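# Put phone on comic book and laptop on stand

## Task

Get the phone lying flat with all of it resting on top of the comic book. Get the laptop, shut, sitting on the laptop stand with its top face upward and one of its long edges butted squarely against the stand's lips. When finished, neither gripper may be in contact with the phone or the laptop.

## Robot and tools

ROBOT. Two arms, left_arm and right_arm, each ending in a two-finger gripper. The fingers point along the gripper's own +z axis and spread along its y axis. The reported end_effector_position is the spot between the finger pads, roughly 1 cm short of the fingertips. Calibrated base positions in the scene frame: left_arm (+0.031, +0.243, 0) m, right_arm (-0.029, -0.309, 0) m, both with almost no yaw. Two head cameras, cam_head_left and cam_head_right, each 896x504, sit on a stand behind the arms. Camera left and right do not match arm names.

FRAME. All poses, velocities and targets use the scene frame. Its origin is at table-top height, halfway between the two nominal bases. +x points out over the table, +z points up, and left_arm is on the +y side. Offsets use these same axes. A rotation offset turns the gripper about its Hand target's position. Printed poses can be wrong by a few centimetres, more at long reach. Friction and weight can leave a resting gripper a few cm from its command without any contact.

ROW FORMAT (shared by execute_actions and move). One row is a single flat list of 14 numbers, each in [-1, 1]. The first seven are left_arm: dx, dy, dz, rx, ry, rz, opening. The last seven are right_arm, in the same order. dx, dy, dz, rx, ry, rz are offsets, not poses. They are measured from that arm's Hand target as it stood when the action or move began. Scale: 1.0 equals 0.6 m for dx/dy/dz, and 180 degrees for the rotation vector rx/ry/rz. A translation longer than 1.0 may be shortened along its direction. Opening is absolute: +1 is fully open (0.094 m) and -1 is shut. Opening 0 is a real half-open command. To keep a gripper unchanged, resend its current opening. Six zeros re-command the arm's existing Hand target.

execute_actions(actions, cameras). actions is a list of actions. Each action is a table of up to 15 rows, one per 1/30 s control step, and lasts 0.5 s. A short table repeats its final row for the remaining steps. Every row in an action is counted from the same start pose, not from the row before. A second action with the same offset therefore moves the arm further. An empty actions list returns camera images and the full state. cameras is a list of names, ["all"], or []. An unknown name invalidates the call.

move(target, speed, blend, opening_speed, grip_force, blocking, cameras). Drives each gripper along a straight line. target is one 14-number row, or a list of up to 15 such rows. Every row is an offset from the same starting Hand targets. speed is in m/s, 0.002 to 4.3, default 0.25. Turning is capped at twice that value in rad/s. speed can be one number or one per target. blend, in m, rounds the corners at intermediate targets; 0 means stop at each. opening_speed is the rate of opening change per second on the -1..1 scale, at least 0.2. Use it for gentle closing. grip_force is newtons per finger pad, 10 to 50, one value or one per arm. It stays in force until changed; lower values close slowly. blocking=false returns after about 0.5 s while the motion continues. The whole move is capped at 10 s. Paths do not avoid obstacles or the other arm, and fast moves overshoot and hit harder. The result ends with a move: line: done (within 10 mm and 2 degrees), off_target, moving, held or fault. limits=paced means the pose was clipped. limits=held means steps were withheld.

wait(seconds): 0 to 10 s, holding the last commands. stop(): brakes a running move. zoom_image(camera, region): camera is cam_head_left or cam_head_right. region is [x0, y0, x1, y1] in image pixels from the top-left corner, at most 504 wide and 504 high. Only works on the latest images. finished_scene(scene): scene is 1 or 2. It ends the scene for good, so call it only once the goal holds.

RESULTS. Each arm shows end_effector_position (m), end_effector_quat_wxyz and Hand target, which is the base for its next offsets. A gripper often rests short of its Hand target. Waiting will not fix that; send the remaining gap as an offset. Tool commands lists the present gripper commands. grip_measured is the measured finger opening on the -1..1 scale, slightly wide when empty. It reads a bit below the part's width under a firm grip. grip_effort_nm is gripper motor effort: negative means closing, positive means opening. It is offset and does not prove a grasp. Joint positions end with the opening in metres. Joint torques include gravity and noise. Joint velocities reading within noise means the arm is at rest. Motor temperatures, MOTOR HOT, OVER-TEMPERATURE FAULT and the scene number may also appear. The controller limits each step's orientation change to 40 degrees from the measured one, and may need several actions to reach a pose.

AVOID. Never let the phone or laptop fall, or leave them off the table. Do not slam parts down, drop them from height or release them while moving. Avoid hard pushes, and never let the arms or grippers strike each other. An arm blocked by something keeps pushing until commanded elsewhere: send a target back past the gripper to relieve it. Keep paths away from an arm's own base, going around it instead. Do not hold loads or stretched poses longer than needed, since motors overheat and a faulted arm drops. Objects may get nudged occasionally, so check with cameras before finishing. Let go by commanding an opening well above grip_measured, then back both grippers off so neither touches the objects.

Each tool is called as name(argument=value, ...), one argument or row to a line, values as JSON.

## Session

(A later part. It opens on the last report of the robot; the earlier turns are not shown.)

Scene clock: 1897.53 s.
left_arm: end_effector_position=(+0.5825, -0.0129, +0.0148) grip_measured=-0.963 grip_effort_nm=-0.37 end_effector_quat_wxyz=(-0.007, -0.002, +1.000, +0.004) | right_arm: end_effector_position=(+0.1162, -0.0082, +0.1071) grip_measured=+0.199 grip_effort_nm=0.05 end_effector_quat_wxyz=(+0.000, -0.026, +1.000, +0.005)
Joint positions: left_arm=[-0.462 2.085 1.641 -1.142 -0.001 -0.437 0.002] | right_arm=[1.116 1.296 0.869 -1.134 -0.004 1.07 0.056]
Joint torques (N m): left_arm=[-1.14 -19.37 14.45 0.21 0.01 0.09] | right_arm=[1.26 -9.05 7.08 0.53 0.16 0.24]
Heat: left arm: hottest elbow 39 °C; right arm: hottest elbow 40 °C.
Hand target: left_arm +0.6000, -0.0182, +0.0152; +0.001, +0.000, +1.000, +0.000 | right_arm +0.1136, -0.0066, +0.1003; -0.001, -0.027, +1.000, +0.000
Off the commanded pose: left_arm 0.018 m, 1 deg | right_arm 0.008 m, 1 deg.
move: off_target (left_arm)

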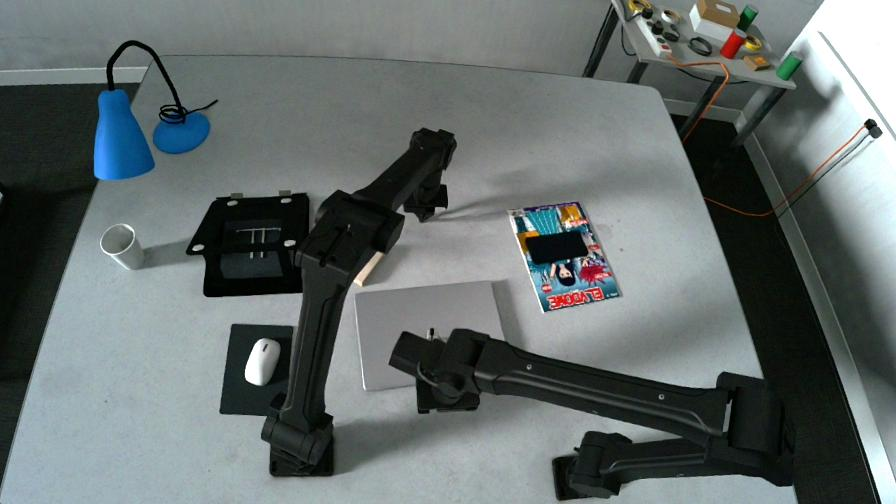

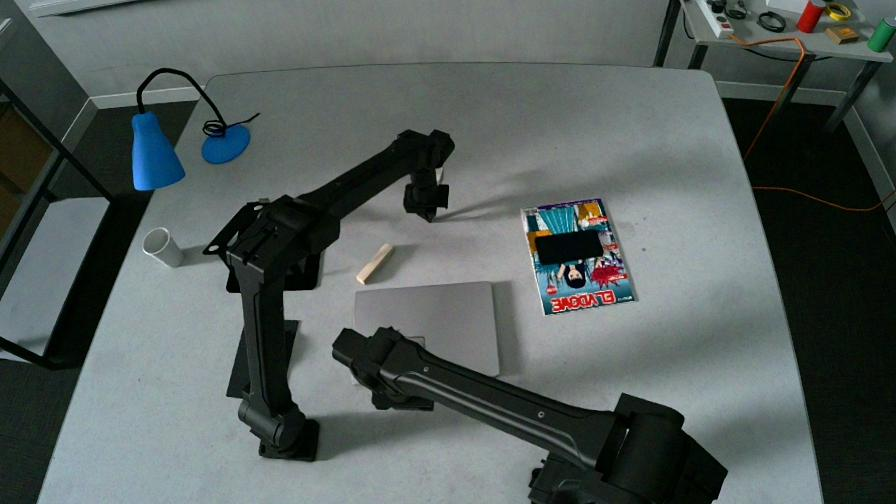

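move(
  target=[
    [-0.2267, 0.2637, 0.1163, 0, 0, -0.2, 0.7, 0, 0, -0.1338, 0, 0, 0, 1.0],
    [-0.2267, 0.2637, 0.0013, 0, 0, -0.2, 0.7, 0, 0, -0.1338, 0, 0, 0, 1.0],
    [-0.2267, 0.2637, 0.0013, 0, 0, -0.2, -1.0, 0, 0, -0.1338, 0, 0, 0, 1.0],
  ],
  speed=[0.3, 0.2, 0.2],
  blend=[0.01, 0, 0],
  cameras=["all"],
)

Scene clock: 1975.83 s.
left_arm: end_effector_position=(+0.4684, +0.1348, +0.0314) grip_measured=-0.979 grip_effort_nm=-0.87 end_effector_quat_wxyz=(+0.014, +0.313, +0.950, +0.000) | right_arm: end_effector_position=(+0.1182, -0.0041, +0.0295) grip_measured=+0.999 grip_effort_nm=0.07 end_effector_quat_wxyz=(+0.003, -0.025, +1.000, +0.009)
Joint positions: left_arm=[-0.269 1.683 1.069 -0.929 0.002 0.396 0.001] | right_arm=[1.116 1.428 0.757 -0.881 -0.004 1.071 0.094]
Joint torques (N m): left_arm=[-1.73 -14.04 7.57 0.81 -0.04 0.02] | right_arm=[1.26 -9.7 5.74 0.53 0.16 0.22]
Motor temperatures (°C): left_arm=[23 34 43 23 29 24 27] | right_arm=[26 33 41 25 25 23 25]
Heat: left arm: hottest elbow 43 °C; right arm: hottest elbow 41 °C.
Hand target: left_arm +0.4641, +0.1401, +0.0159; +0.001, +0.309, +0.951, +0.000 | right_arm +0.1136, -0.0067, +0.0199; -0.001, -0.026, +1.000, +0.000
Off the commanded pose: left_arm 0.017 m, 2 deg | right_arm 0.011 m, 1 deg.
move: off_target (left_arm, right_arm); target 3's new opening was sent with left_arm's hand 0.015 m and 1 deg from that target

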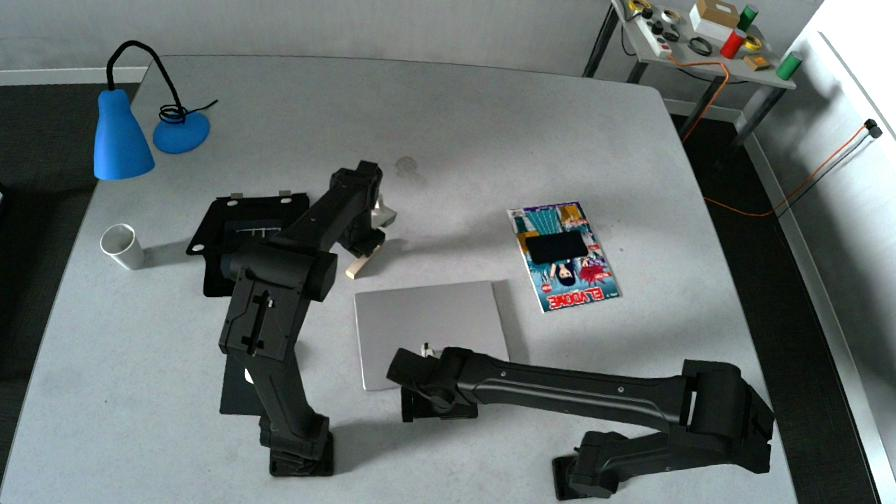

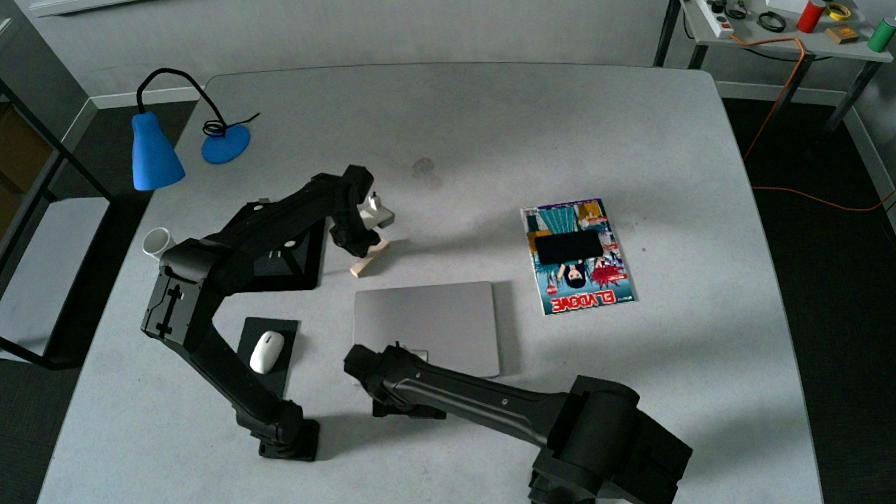

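zoom_image(
  camera="cam_head_right",
  region=[300, 160, 440, 300],
)

zoom_image(
  camera="cam_head_left",
  region=[300, 150, 440, 290],
)

Scaled by 3.600.

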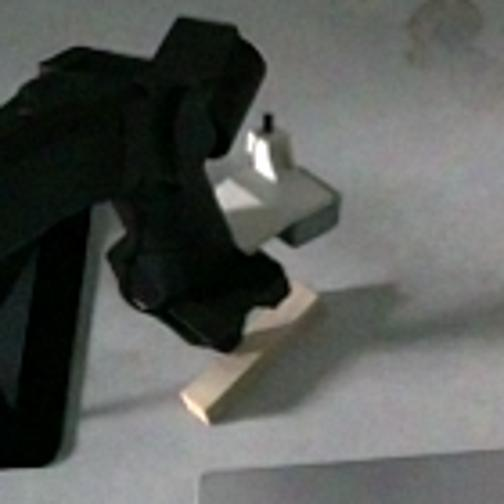

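Scaled by 3.600.

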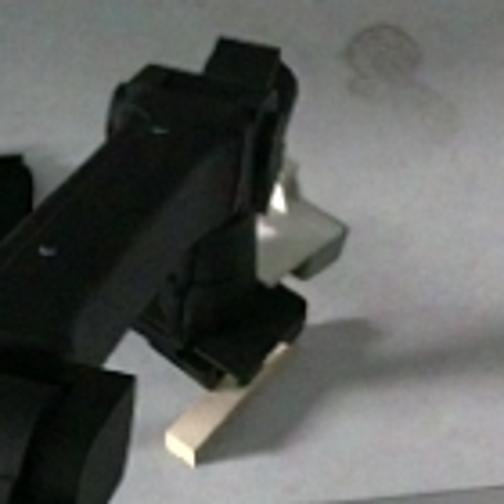

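move(
  target=[
    [-0.01, -0.0133, 0.1, 0, 0, 0, 0.8, 0, 0, 0, 0, 0, 0, 1.0],
    [-0.01, -0.0133, -0.003, 0, 0, 0, 0.8, 0, 0, 0, 0, 0, 0, 1.0],
    [-0.01, -0.0133, -0.003, 0, 0, 0, -1.0, 0, 0, 0, 0, 0, 0, 1.0],
    [-0.01, -0.0133, 0.12, 0, 0, 0, -1.0, 0, 0, 0, 0, 0, 0, 1.0],
  ],
  speed=[0.15, 0.15, 0.15, 0.15],
  blend=[0, 0, 0, 0],
  cameras=["cam_head_right"],
)

Scene clock: 1994.57 s.
left_arm: end_effector_position=(+0.4346, +0.1389, +0.0638) grip_measured=-0.981 grip_effort_nm=-1.00 end_effector_quat_wxyz=(-0.030, +0.313, +0.949, -0.001) | right_arm: end_effector_position=(+0.1182, -0.0041, +0.0295) grip_measured=+0.999 grip_effort_nm=0.07 end_effector_quat_wxyz=(+0.003, -0.025, +1.000, +0.009)
Joint positions: left_arm=[-0.28 1.607 1.071 -1.094 -0.002 0.385 0.001] | right_arm=[1.116 1.428 0.757 -0.881 -0.004 1.071 0.094]
Joint torques (N m): left_arm=[-1.2 -15.09 14.24 -0.25 0.07 -0.09] | right_arm=[1.26 -9.76 5.7 0.5 0.15 0.22]
Heat: left arm: hottest elbow 42 °C; right arm: hottest elbow 40 °C.
Hand target: left_arm +0.4582, +0.1321, +0.0880; +0.001, +0.309, +0.951, +0.000 | right_arm +0.1136, -0.0067, +0.0199; -0.001, -0.026, +1.000, +0.000
Off the commanded pose: left_arm 0.034 m, 3 deg | right_arm 0.011 m, 1 deg.
move: off_target (left_arm, right_arm); target 3's new opening was sent with left_arm's hand 0.018 m and 1 deg from that target
Images, in order (width x height): cam_head_right 896x504.

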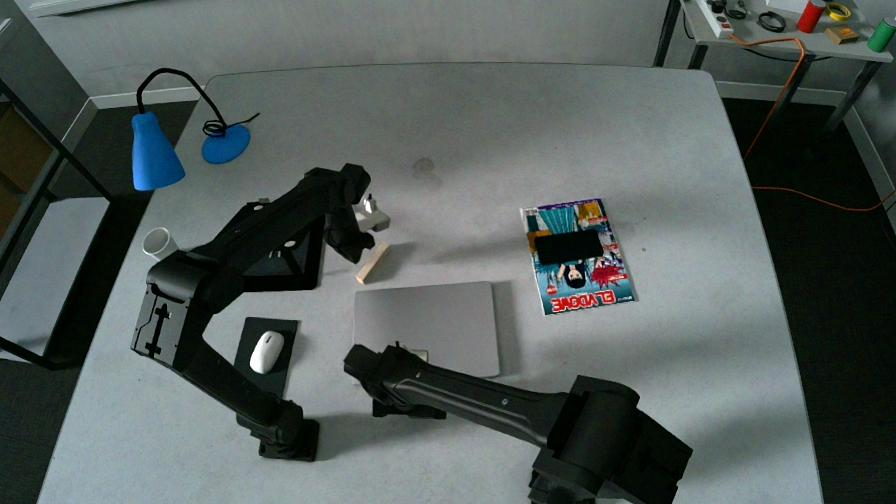

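zoom_image(
  camera="cam_head_right",
  region=[300, 160, 440, 300],
)

Scaled by 3.600.

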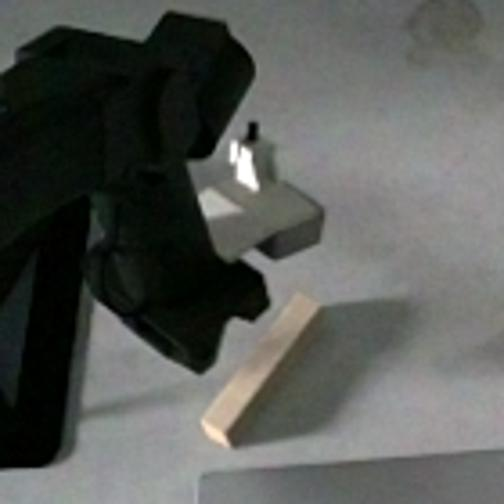

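move(
  target=[
    [0.0163, -0.0568, 0.0, 0, 0, 0, 0.8, 0, 0, 0, 0, 0, 0, 1.0],
    [0.0163, -0.0568, -0.16, 0, 0, 0, 0.8, 0, 0, 0, 0, 0, 0, 1.0],
    [0.0163, -0.0568, -0.16, 0, 0, 0, -1.0, 0, 0, 0, 0, 0, 0, 1.0],
  ],
  speed=[0.15, 0.15, 0.15],
  blend=[0, 0, 0],
  cameras=["cam_head_right"],
)

Scene clock: 2022.33 s.
left_arm: end_effector_position=(+0.4759, +0.0988, +0.0116) grip_measured=-0.556 grip_effort_nm=-1.01 end_effector_quat_wxyz=(+0.017, +0.307, +0.951, +0.001) | right_arm: end_effector_position=(+0.1182, -0.0041, +0.0295) grip_measured=+0.999 grip_effort_nm=0.07 end_effector_quat_wxyz=(+0.003, -0.025, +1.000, +0.009)
Joint positions: left_arm=[-0.341 1.749 1.097 -0.884 -0.003 0.312 0.021] | right_arm=[1.116 1.428 0.757 -0.881 -0.004 1.071 0.094]
Joint torques (N m): left_arm=[-2.2 -14.21 7.09 0.95 0.08 0] | right_arm=[1.2 -9.7 5.72 0.5 0.15 0.22]
Heat: left arm: hottest elbow 44 °C; right arm: hottest elbow 40 °C.
Hand target: left_arm +0.4679, +0.0980, -0.0080; +0.001, +0.309, +0.951, +0.000 | right_arm +0.1136, -0.0067, +0.0199; -0.001, -0.026, +1.000, +0.000
Off the commanded pose: left_arm 0.021 m, 2 deg | right_arm 0.011 m, 1 deg.
move: off_target (left_arm, right_arm); target 3's new opening was sent with left_arm's hand 0.020 m and 1 deg from that target
Images, in order (width x height): cam_head_right 896x504.

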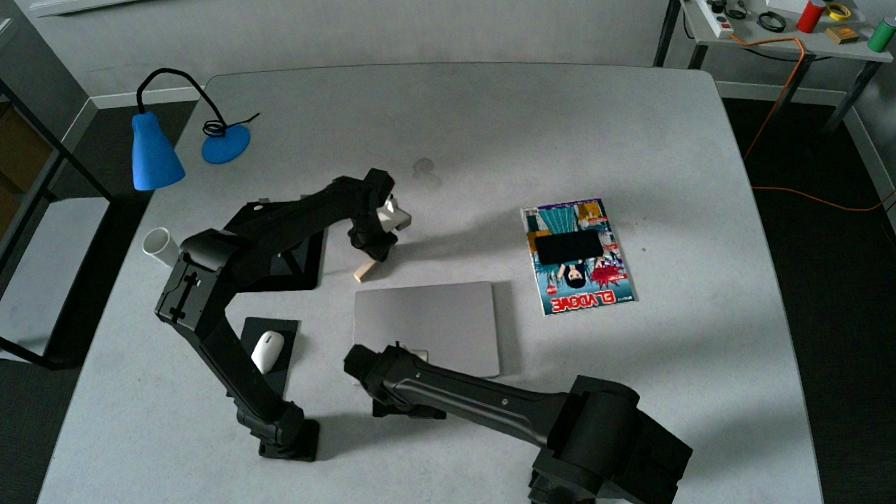

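move(
  target=[
    [0.0, 0.0, 0.1, 0, 0, 0, -1.0, 0, 0, -0.02, 0, 0, 0, 1.0],
    [0.2202, -0.2217, 0.1, 0, 0, -0.3, -1.0, 0, 0, -0.02, 0, 0, 0, 1.0],
    [0.2202, -0.2217, 0.0, 0, 0, -0.3, -1.0, 0, 0, -0.02, 0, 0, 0, 1.0],
  ],
  speed=[0.2, 0.3, 0.15],
  blend=[0.02, 0.01, 0],
  cameras=["all"],
)

Scene clock: 2047.83 s.
left_arm: end_effector_position=(+0.5904, -0.0226, +0.0144) grip_measured=-0.556 grip_effort_nm=-1.00 end_effector_quat_wxyz=(-0.001, +0.700, +0.714, +0.000) | right_arm: end_effector_position=(+0.1183, -0.0038, +0.0175) grip_measured=+0.999 grip_effort_nm=0.07 end_effector_quat_wxyz=(+0.003, -0.025, +1.000, +0.009)
Joint positions: left_arm=[-0.471 2.104 1.673 -1.142 -0.002 1.109 0.021] | right_arm=[1.116 1.454 0.743 -0.842 -0.004 1.071 0.094]
Joint torques (N m): left_arm=[-2.08 -18.55 12.21 1.31 0.19 0.15] | right_arm=[1.2 -9.93 5.49 0.5 0.15 0.22]
Heat: left arm: hottest elbow 42 °C; right arm: hottest elbow 39 °C.
Hand target: left_arm +0.5999, -0.0351, -0.0081; +0.001, +0.707, +0.707, +0.000 | right_arm +0.1135, -0.0068, +0.0079; -0.001, -0.026, +1.000, +0.000
Off the commanded pose: left_arm 0.027 m, 1 deg | right_arm 0.011 m, 1 deg.
move: off_target (left_arm, right_arm)

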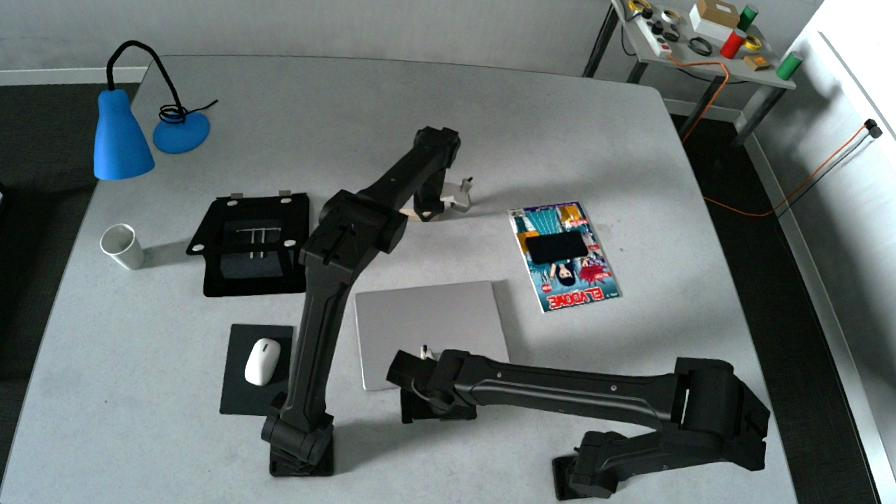

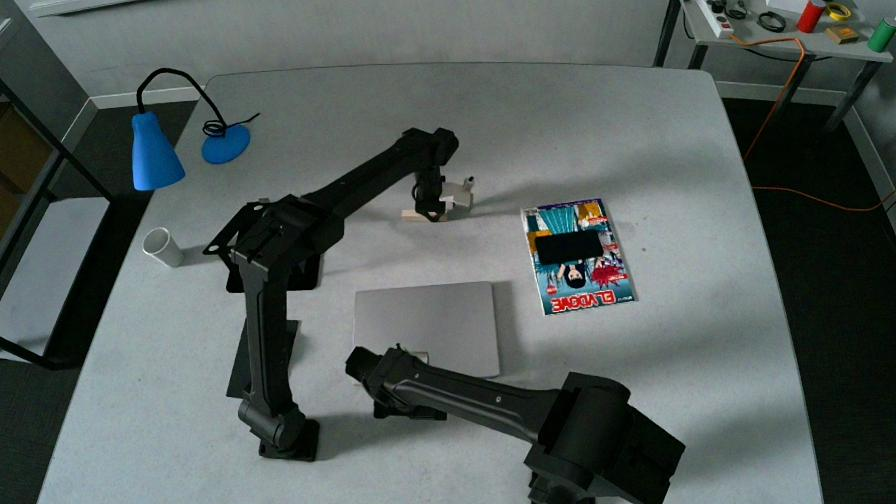

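move(
  target=[
    [0, 0, 0, 0, 0, 0, -1.0, 0.3575, 0.0238, 0, 0, 0, 0, 1.0],
    [0, 0, 0, 0, 0, 0, -1.0, 0.4408, 0.028, 0, 0, 0, 0, 1.0],
  ],
  speed=[0.12, 0.05],
  blend=[0.01, 0],
  cameras=["all"],
)

Scene clock: 2056.87 s.
left_arm: end_effector_position=(+0.5904, -0.0226, +0.0144) grip_measured=-0.556 grip_effort_nm=-1.01 end_effector_quat_wxyz=(-0.001, +0.700, +0.714, +0.000) | right_arm: end_effector_position=(+0.3407, +0.0054, +0.0141) grip_measured=+0.999 grip_effort_nm=0.06 end_effector_quat_wxyz=(-0.019, -0.037, +0.999, -0.002)
Joint positions: left_arm=[-0.471 2.104 1.673 -1.142 -0.002 1.109 0.021] | right_arm=[0.694 1.819 1.208 -0.993 -0.021 0.624 0.094]
Joint torques (N m): left_arm=[-2.08 -18.43 12.37 1.39 0.17 0.14] | right_arm=[-1.67 -14.15 11.51 0.53 0.76 0.06]
Heat: left arm: hottest elbow 42 °C; right arm: hottest elbow 40 °C.
Hand target: left_arm +0.5999, -0.0351, -0.0081; +0.001, +0.707, +0.707, +0.000 | right_arm +0.3780, +0.0103, +0.0081; -0.001, -0.027, +1.000, +0.000
Off the commanded pose: left_arm 0.027 m, 1 deg | right_arm 0.038 m, 2 deg.
move: off_target (left_arm, right_arm)

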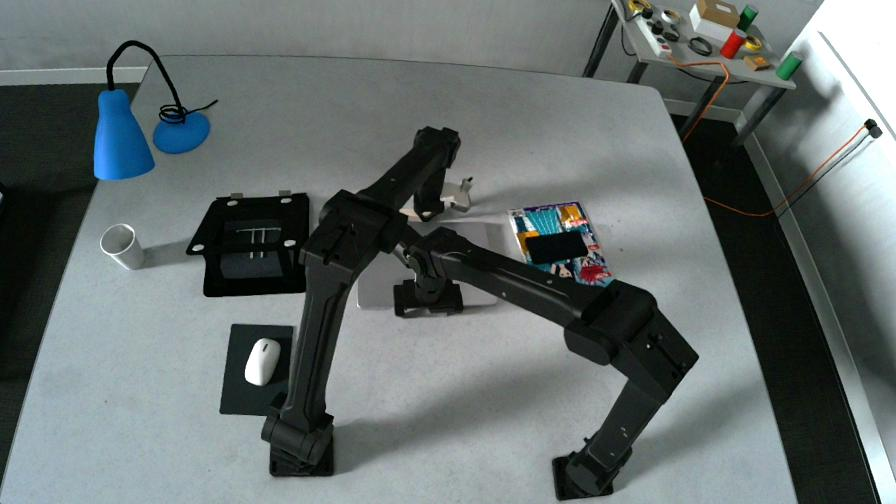

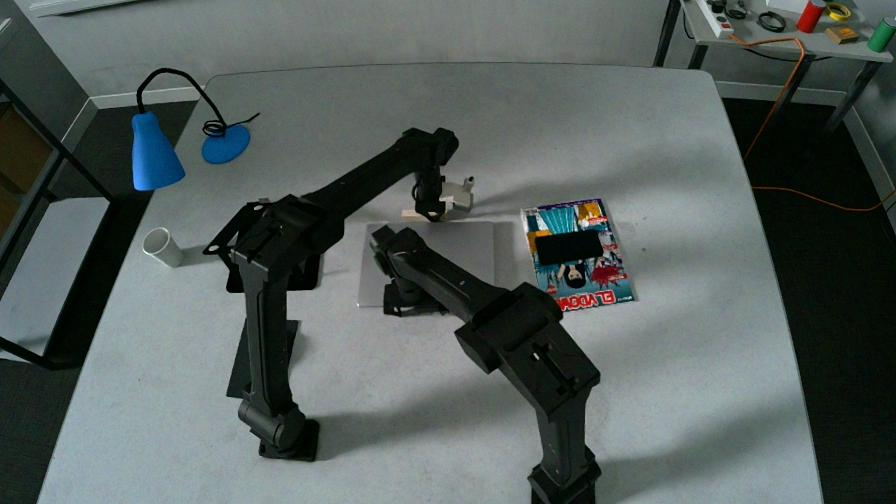

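move(
  target=[
    [0, 0, 0, 0, 0, 0, -1.0, -0.18, -0.0172, 0.2198, -0.2647, -0.2962, 0.4414, 0.17],
    [0, 0, 0, 0, 0, 0, -1.0, -0.1, 0.0008, 0.0948, -0.2647, -0.2962, 0.4414, 0.17],
    [0, 0, 0, 0, 0, 0, -1.0, -0.1, 0.0008, 0.0365, -0.2647, -0.2962, 0.4414, 0.17],
  ],
  speed=[0.45, 0.25, 0.1],
  blend=[0.01, 0.01, 0],
  cameras=["all"],
)

Scene clock: 2095.30 s.
left_arm: end_effector_position=(+0.5905, -0.0227, +0.0144) grip_measured=-0.556 grip_effort_nm=-1.01 end_effector_quat_wxyz=(-0.001, +0.700, +0.714, +0.001) | right_arm: end_effector_position=(+0.3171, +0.0183, +0.0408) grip_measured=+0.171 grip_effort_nm=-0.08 end_effector_quat_wxyz=(-0.400, +0.609, -0.580, +0.365)
Joint positions: left_arm=[-0.471 2.104 1.673 -1.141 -0.002 1.109 0.021] | right_arm=[1.031 1.691 0.599 0.416 0.847 -1.008 0.055]
Joint torques (N m): left_arm=[-2.14 -18.37 12.4 1.16 0.14 0.13] | right_arm=[-0.21 -11.99 4.03 1.73 0.23 0.11]
Heat: left arm: hottest elbow 43 °C; right arm: hottest elbow 44 °C.
Hand target: left_arm +0.5999, -0.0351, -0.0081; +0.000, +0.707, +0.707, +0.000 | right_arm +0.3181, +0.0107, +0.0299; -0.390, +0.613, -0.580, +0.369
Off the commanded pose: left_arm 0.027 m, 1 deg | right_arm 0.013 m, 1 deg.
move: off_target (left_arm, right_arm)

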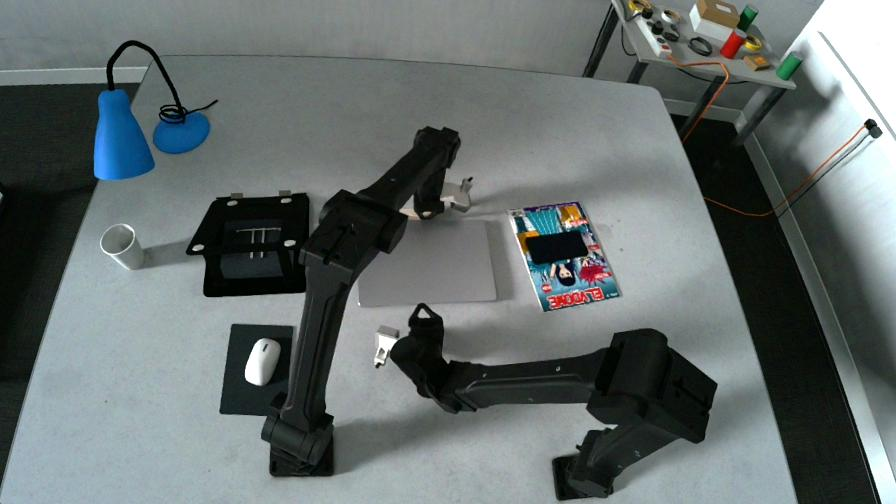

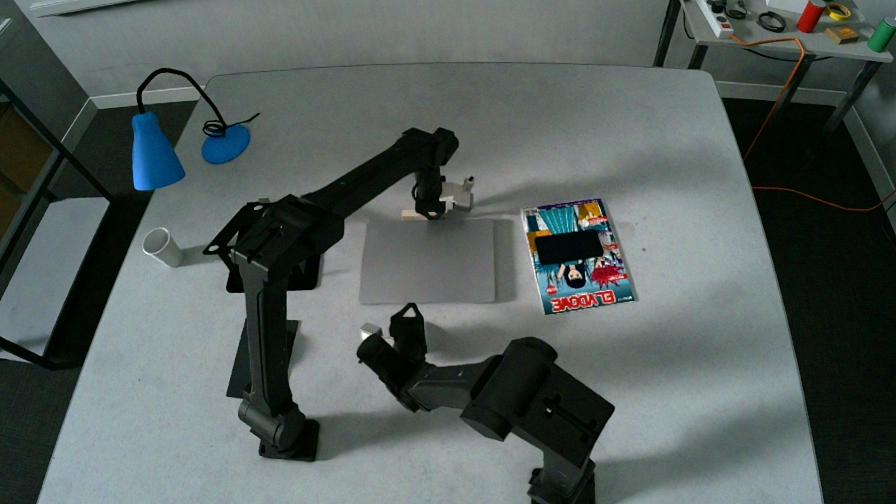

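zoom_image(
  camera="cam_head_left",
  region=[340, 190, 520, 390],
)

zoom_image(
  camera="cam_head_right",
  region=[340, 190, 520, 390],
)

Scaled by 2.520.

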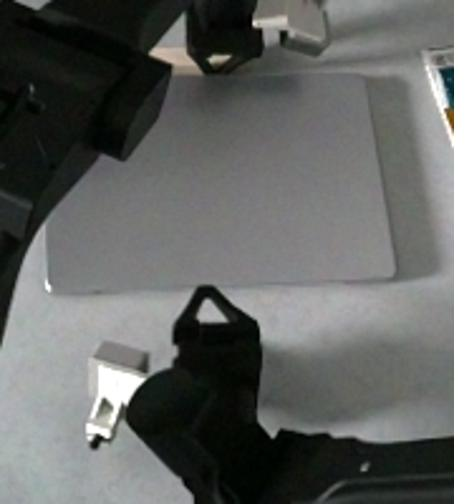

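Scaled by 2.520.

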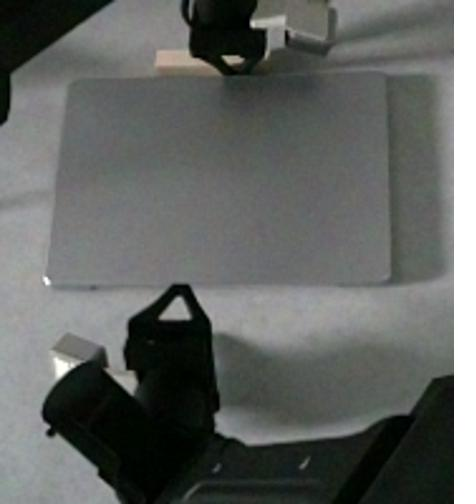

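move(
  target=[
    [0, 0, 0, 0, 0, 0, -1.0, 0, -0.0167, -0.0233, 0, 0, 0, 0.17],
    [0, 0, 0, 0, 0, 0, -1.0, 0.1, -0.0112, -0.03, 0, 0, 0, 0.17],
    [-0.05, 0, 0, 0, 0, 0, -1.0, 0.1667, -0.0075, -0.03, 0, 0, 0, 0.17],
  ],
  speed=[0.1, 0.1, 0.05],
  blend=[0.003, 0.01, 0],
  cameras=["all"],
)

Scene clock: 2108.00 s.
left_arm: end_effector_position=(+0.5996, -0.0245, +0.0152) grip_measured=-0.556 grip_effort_nm=-1.01 end_effector_quat_wxyz=(+0.029, +0.695, +0.718, +0.018) | right_arm: end_effector_position=(+0.3799, +0.0113, +0.0343) grip_measured=+0.170 grip_effort_nm=-0.03 end_effector_quat_wxyz=(-0.409, +0.621, -0.564, +0.360)
Joint positions: left_arm=[-0.472 2.085 1.641 -1.061 -0.016 1.096 0.021] | right_arm=[0.875 1.771 0.652 0.565 0.688 -1.181 0.055]
Joint torques (N m): left_arm=[-3.96 -21.3 5.55 0.03 0.68 0.01] | right_arm=[-3.84 -7.94 9.66 1.33 -0.21 0.19]
Heat: left arm: hottest elbow 43 °C; right arm: hottest elbow 43 °C.
Hand target: left_arm +0.5698, -0.0349, -0.0081; +0.000, +0.707, +0.707, -0.001 | right_arm +0.4181, +0.0062, +0.0119; -0.390, +0.613, -0.580, +0.369
Off the commanded pose: left_arm 0.039 m, 4 deg | right_arm 0.045 m, 3 deg.
move: off_target (left_arm, right_arm)

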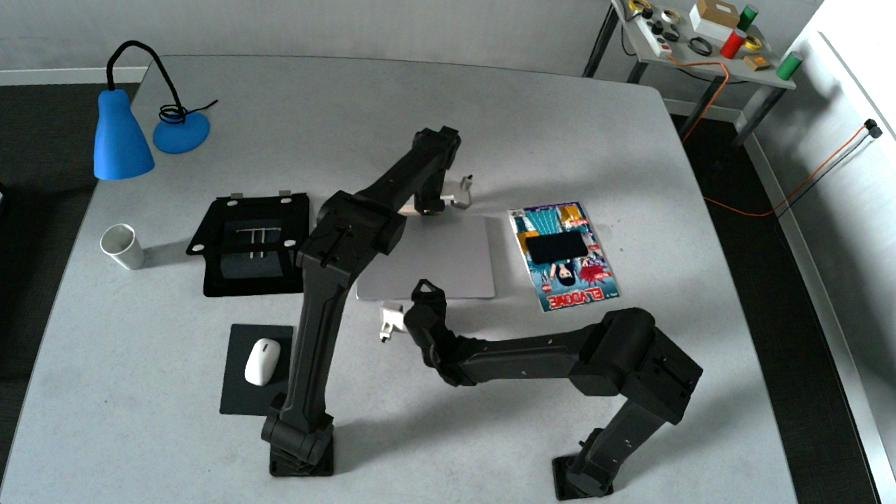

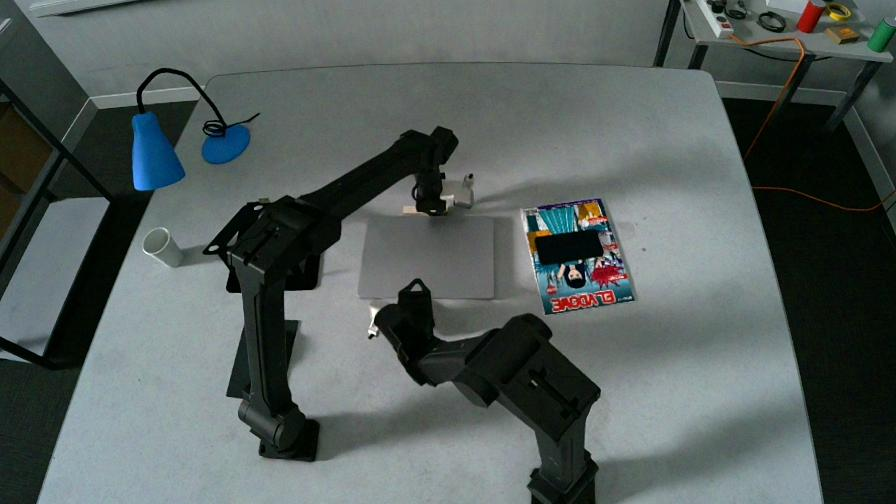

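zoom_image(
  camera="cam_head_left",
  region=[340, 190, 520, 390],
)

zoom_image(
  camera="cam_head_right",
  region=[340, 190, 520, 390],
)

Scaled by 2.520.

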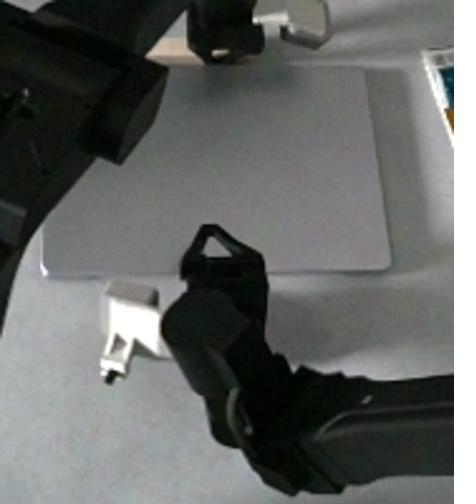

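Scaled by 2.520.

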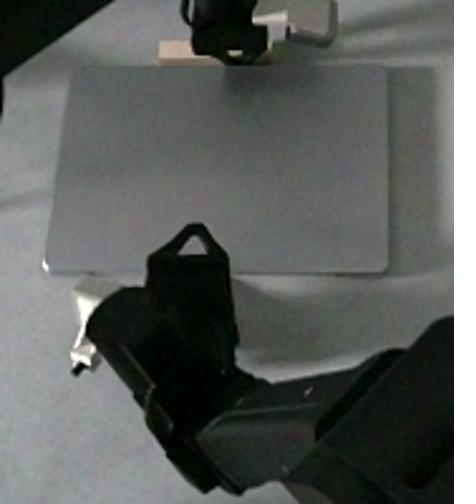

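move(
  target=[-0.05, 0, 0, 0, 0, 0, -1.0, 0.0667, 0.0037, 0, 0, 0, 0, 0.17],
  speed=0.05,
  cameras=["cam_head_left"],
)

Scene clock: 2117.30 s.
left_arm: end_effector_position=(+0.5959, -0.0221, +0.0172) grip_measured=-0.556 grip_effort_nm=-1.01 end_effector_quat_wxyz=(+0.055, +0.693, +0.718, +0.030) | right_arm: end_effector_position=(+0.4182, +0.0200, +0.0355) grip_measured=+0.170 grip_effort_nm=-0.02 end_effector_quat_wxyz=(-0.416, +0.617, -0.566, +0.355)
Joint positions: left_arm=[-0.472 2.04 1.566 -0.973 -0.021 1.094 0.021] | right_arm=[0.816 1.822 0.735 0.566 0.631 -1.21 0.055]
Joint torques (N m): left_arm=[-5.36 -21.13 3.58 -1.5 0.75 -0.18] | right_arm=[-4.07 -9.7 10.02 0.84 -0.08 0.06]
Heat: left arm: hottest elbow 42 °C; right arm: hottest elbow 42 °C.
Hand target: left_arm +0.5399, -0.0350, -0.0082; +0.000, +0.707, +0.707, +0.000 | right_arm +0.4580, +0.0086, +0.0120; -0.390, +0.613, -0.580, +0.369
Off the commanded pose: left_arm 0.063 m, 7 deg | right_arm 0.048 m, 4 deg.
move: off_target (left_arm, right_arm)
Images, in order (width x height): cam_head_left 896x504.

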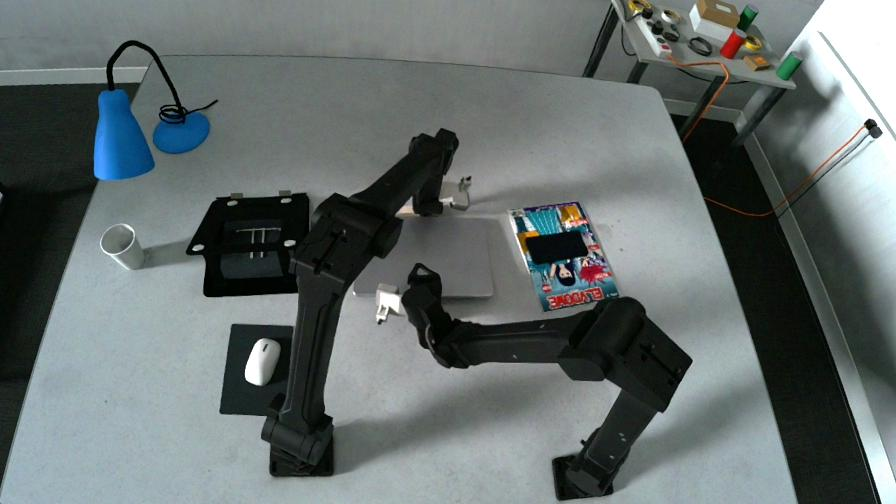

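zoom_image(
  camera="cam_head_left",
  region=[340, 190, 520, 390],
)

wait(
  seconds=0.1,
  cameras=["all"],
)

zoom_image(
  camera="cam_head_right",
  region=[340, 190, 520, 390],
)

Scaled by 2.520.

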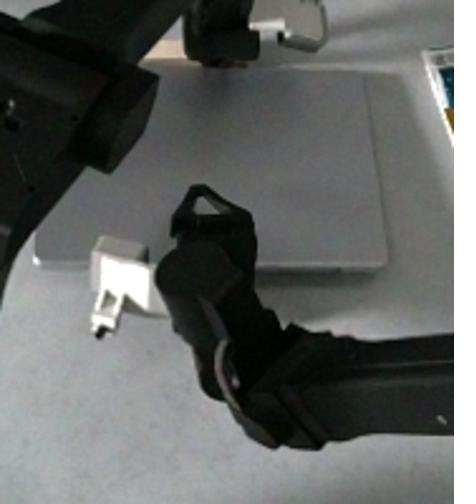

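Scene clock: 2122.97 s.
left_arm: end_effector_position=(+0.5959, -0.0221, +0.0173) grip_measured=-0.556 grip_effort_nm=-1.01 end_effector_quat_wxyz=(+0.056, +0.693, +0.718, +0.030) | right_arm: end_effector_position=(+0.4184, +0.0199, +0.0354) grip_measured=+0.170 grip_effort_nm=-0.02 end_effector_quat_wxyz=(-0.416, +0.617, -0.566, +0.355)
Joint positions: left_arm=[-0.472 2.04 1.566 -0.973 -0.021 1.094 0.021] | right_arm=[0.816 1.822 0.736 0.566 0.631 -1.21 0.055]
Joint torques (N m): left_arm=[-5.66 -22.24 3.48 -1.74 0.73 -0.15] | right_arm=[-4.13 -9.7 9.92 0.83 -0.09 0.07]
Heat: left arm: hottest elbow 41 °C; right arm: hottest elbow 42 °C.
Hand target: left_arm +0.5399, -0.0350, -0.0081; +0.001, +0.707, +0.707, +0.000 | right_arm +0.4581, +0.0084, +0.0119; -0.390, +0.613, -0.580, +0.369
Tool commands: left_gripper/opening=-1.0 right_gripper/opening=+0.17
Off the commanded pose: left_arm 0.063 m, 7 deg | right_arm 0.048 m, 4 deg.
wait: 0.10 s; at rest from the start

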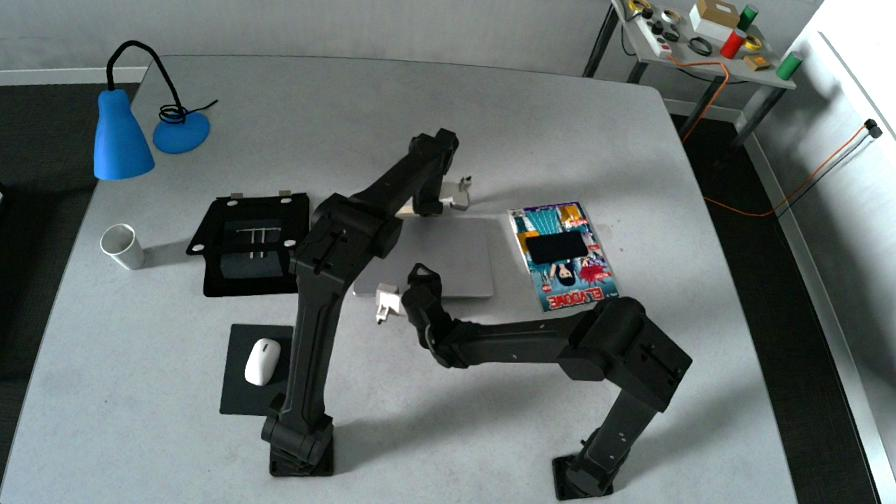

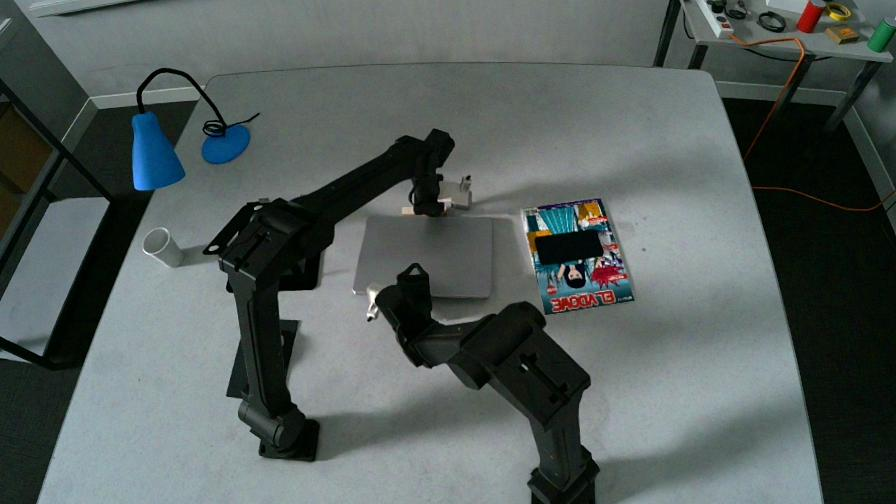

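Scaled by 2.520.

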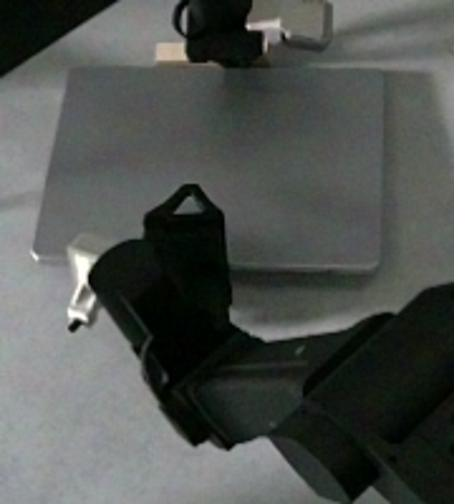

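move(
  target=[0, 0, 0, 0, 0, 0, -1.0, 0.02, 0.0, 0.155, 0, 0, 0, 0.17],
  speed=0.05,
  cameras=["all"],
)

Scene clock: 2134.60 s.
left_arm: end_effector_position=(+0.5913, -0.0223, +0.0170) grip_measured=-0.556 grip_effort_nm=-1.00 end_effector_quat_wxyz=(+0.053, +0.694, +0.718, +0.029) | right_arm: end_effector_position=(+0.4193, -0.0034, +0.0388) grip_measured=+0.170 grip_effort_nm=-0.03 end_effector_quat_wxyz=(-0.341, +0.657, -0.577, +0.345)
Joint positions: left_arm=[-0.476 2.033 1.554 -0.973 -0.022 1.091 0.021] | right_arm=[0.776 1.733 0.763 0.276 0.596 -1.206 0.055]
Joint torques (N m): left_arm=[-4.84 -21.13 4.45 -1.54 0.79 -0.17] | right_arm=[-2.55 -20.25 12.26 1.44 0.79 -0.1]
Heat: left arm: hottest elbow 40 °C; right arm: hottest elbow 43 °C.
Hand target: left_arm +0.5399, -0.0351, -0.0081; +0.001, +0.707, +0.707, +0.000 | right_arm +0.4701, +0.0084, +0.1049; -0.390, +0.613, -0.580, +0.369
Off the commanded pose: left_arm 0.059 m, 7 deg | right_arm 0.084 m, 8 deg.
move: off_target (left_arm, right_arm)

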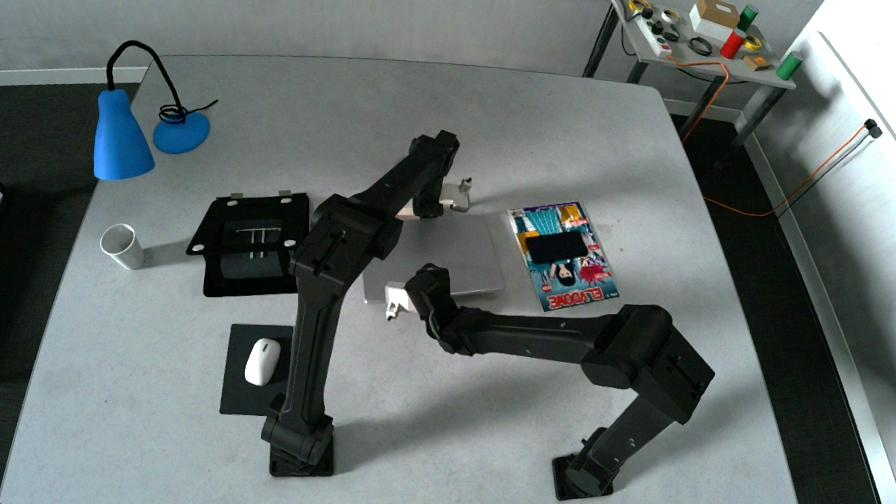

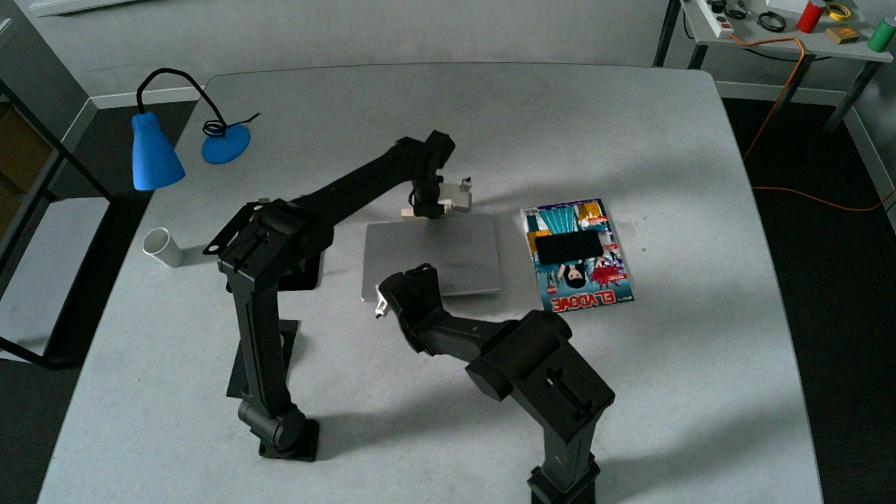

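zoom_image(
  camera="cam_head_left",
  region=[340, 190, 520, 390],
)

zoom_image(
  camera="cam_head_right",
  region=[340, 190, 520, 390],
)

Scaled by 2.520.

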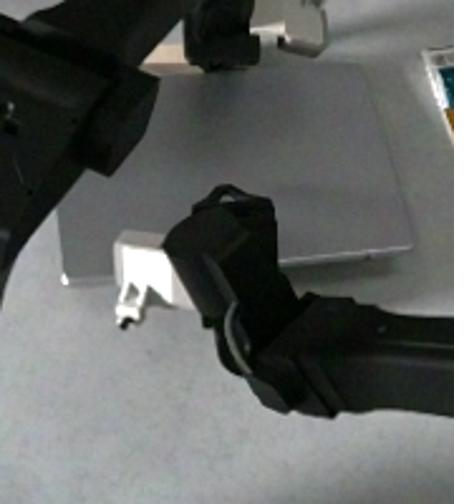

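Scaled by 2.520.

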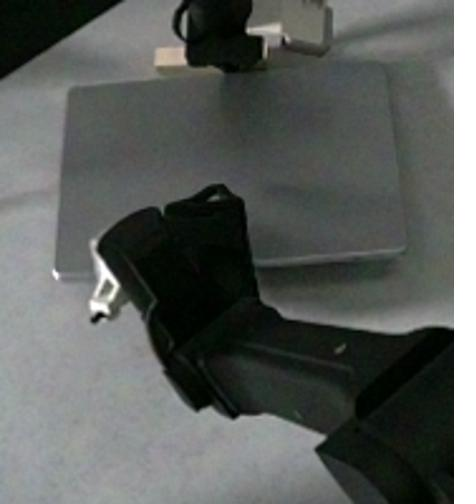

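move(
  target=[0, 0, 0, 0, 0, 0, -1.0, 0.0, 0.0417, 0.05, 0.032, -0.083, -0.011, 0.17],
  speed=0.06,
  cameras=["all"],
)

Scene clock: 2164.73 s.
left_arm: end_effector_position=(+0.5909, -0.0215, +0.0172) grip_measured=-0.557 grip_effort_nm=-1.01 end_effector_quat_wxyz=(+0.053, +0.690, +0.722, +0.030) | right_arm: end_effector_position=(+0.4393, +0.0106, +0.0783) grip_measured=+0.171 grip_effort_nm=-0.04 end_effector_quat_wxyz=(-0.426, +0.579, -0.559, +0.414)
Joint positions: left_arm=[-0.476 2.032 1.553 -0.973 -0.025 1.08 0.021] | right_arm=[0.802 1.789 0.763 0.618 0.733 -1.293 0.055]
Joint torques (N m): left_arm=[-4.48 -20.48 4.48 -1.51 0.87 -0.03] | right_arm=[0.09 -18.32 10.66 3.99 0.39 0]
Heat: left arm: hottest elbow 39 °C; right arm: hottest elbow 45 °C.
Hand target: left_arm +0.5401, -0.0350, -0.0080; +0.001, +0.707, +0.707, +0.000 | right_arm +0.4700, +0.0334, +0.1349; -0.486, +0.529, -0.553, +0.423
Off the commanded pose: left_arm 0.059 m, 7 deg | right_arm 0.068 m, 9 deg.
move: off_target (left_arm, right_arm)

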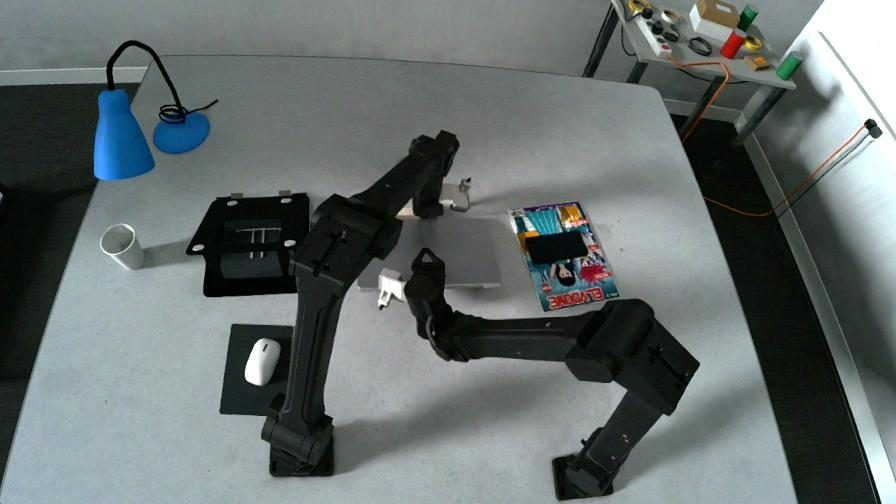

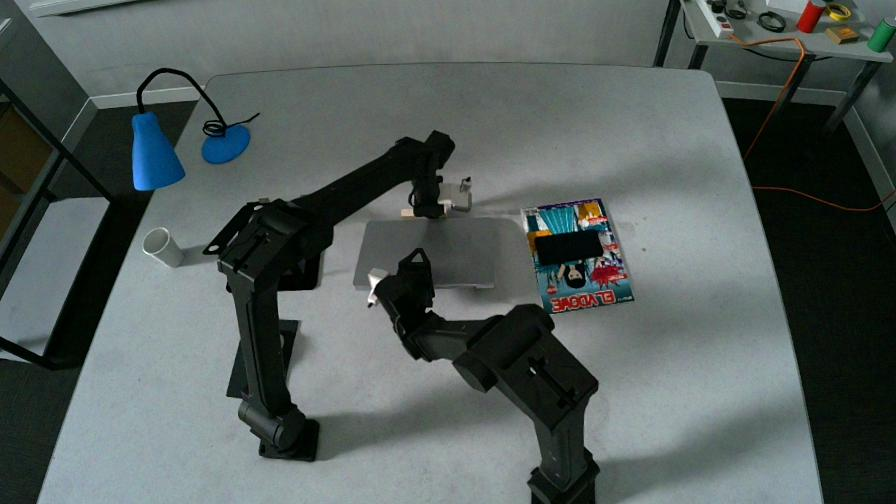

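zoom_image(
  camera="cam_head_left",
  region=[340, 190, 520, 390],
)

zoom_image(
  camera="cam_head_right",
  region=[340, 190, 520, 390],
)

Scaled by 2.520.

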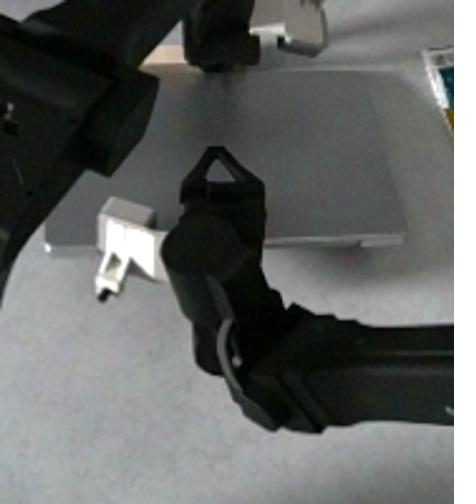

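Scaled by 2.520.

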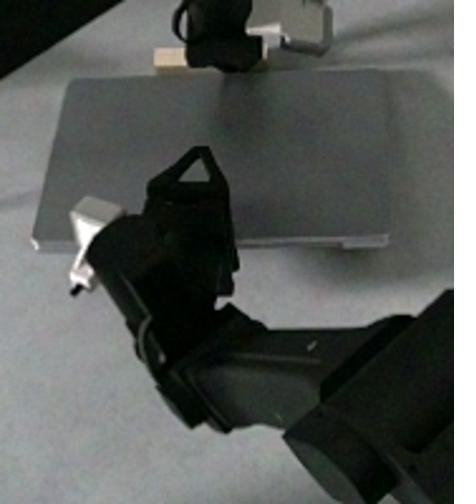

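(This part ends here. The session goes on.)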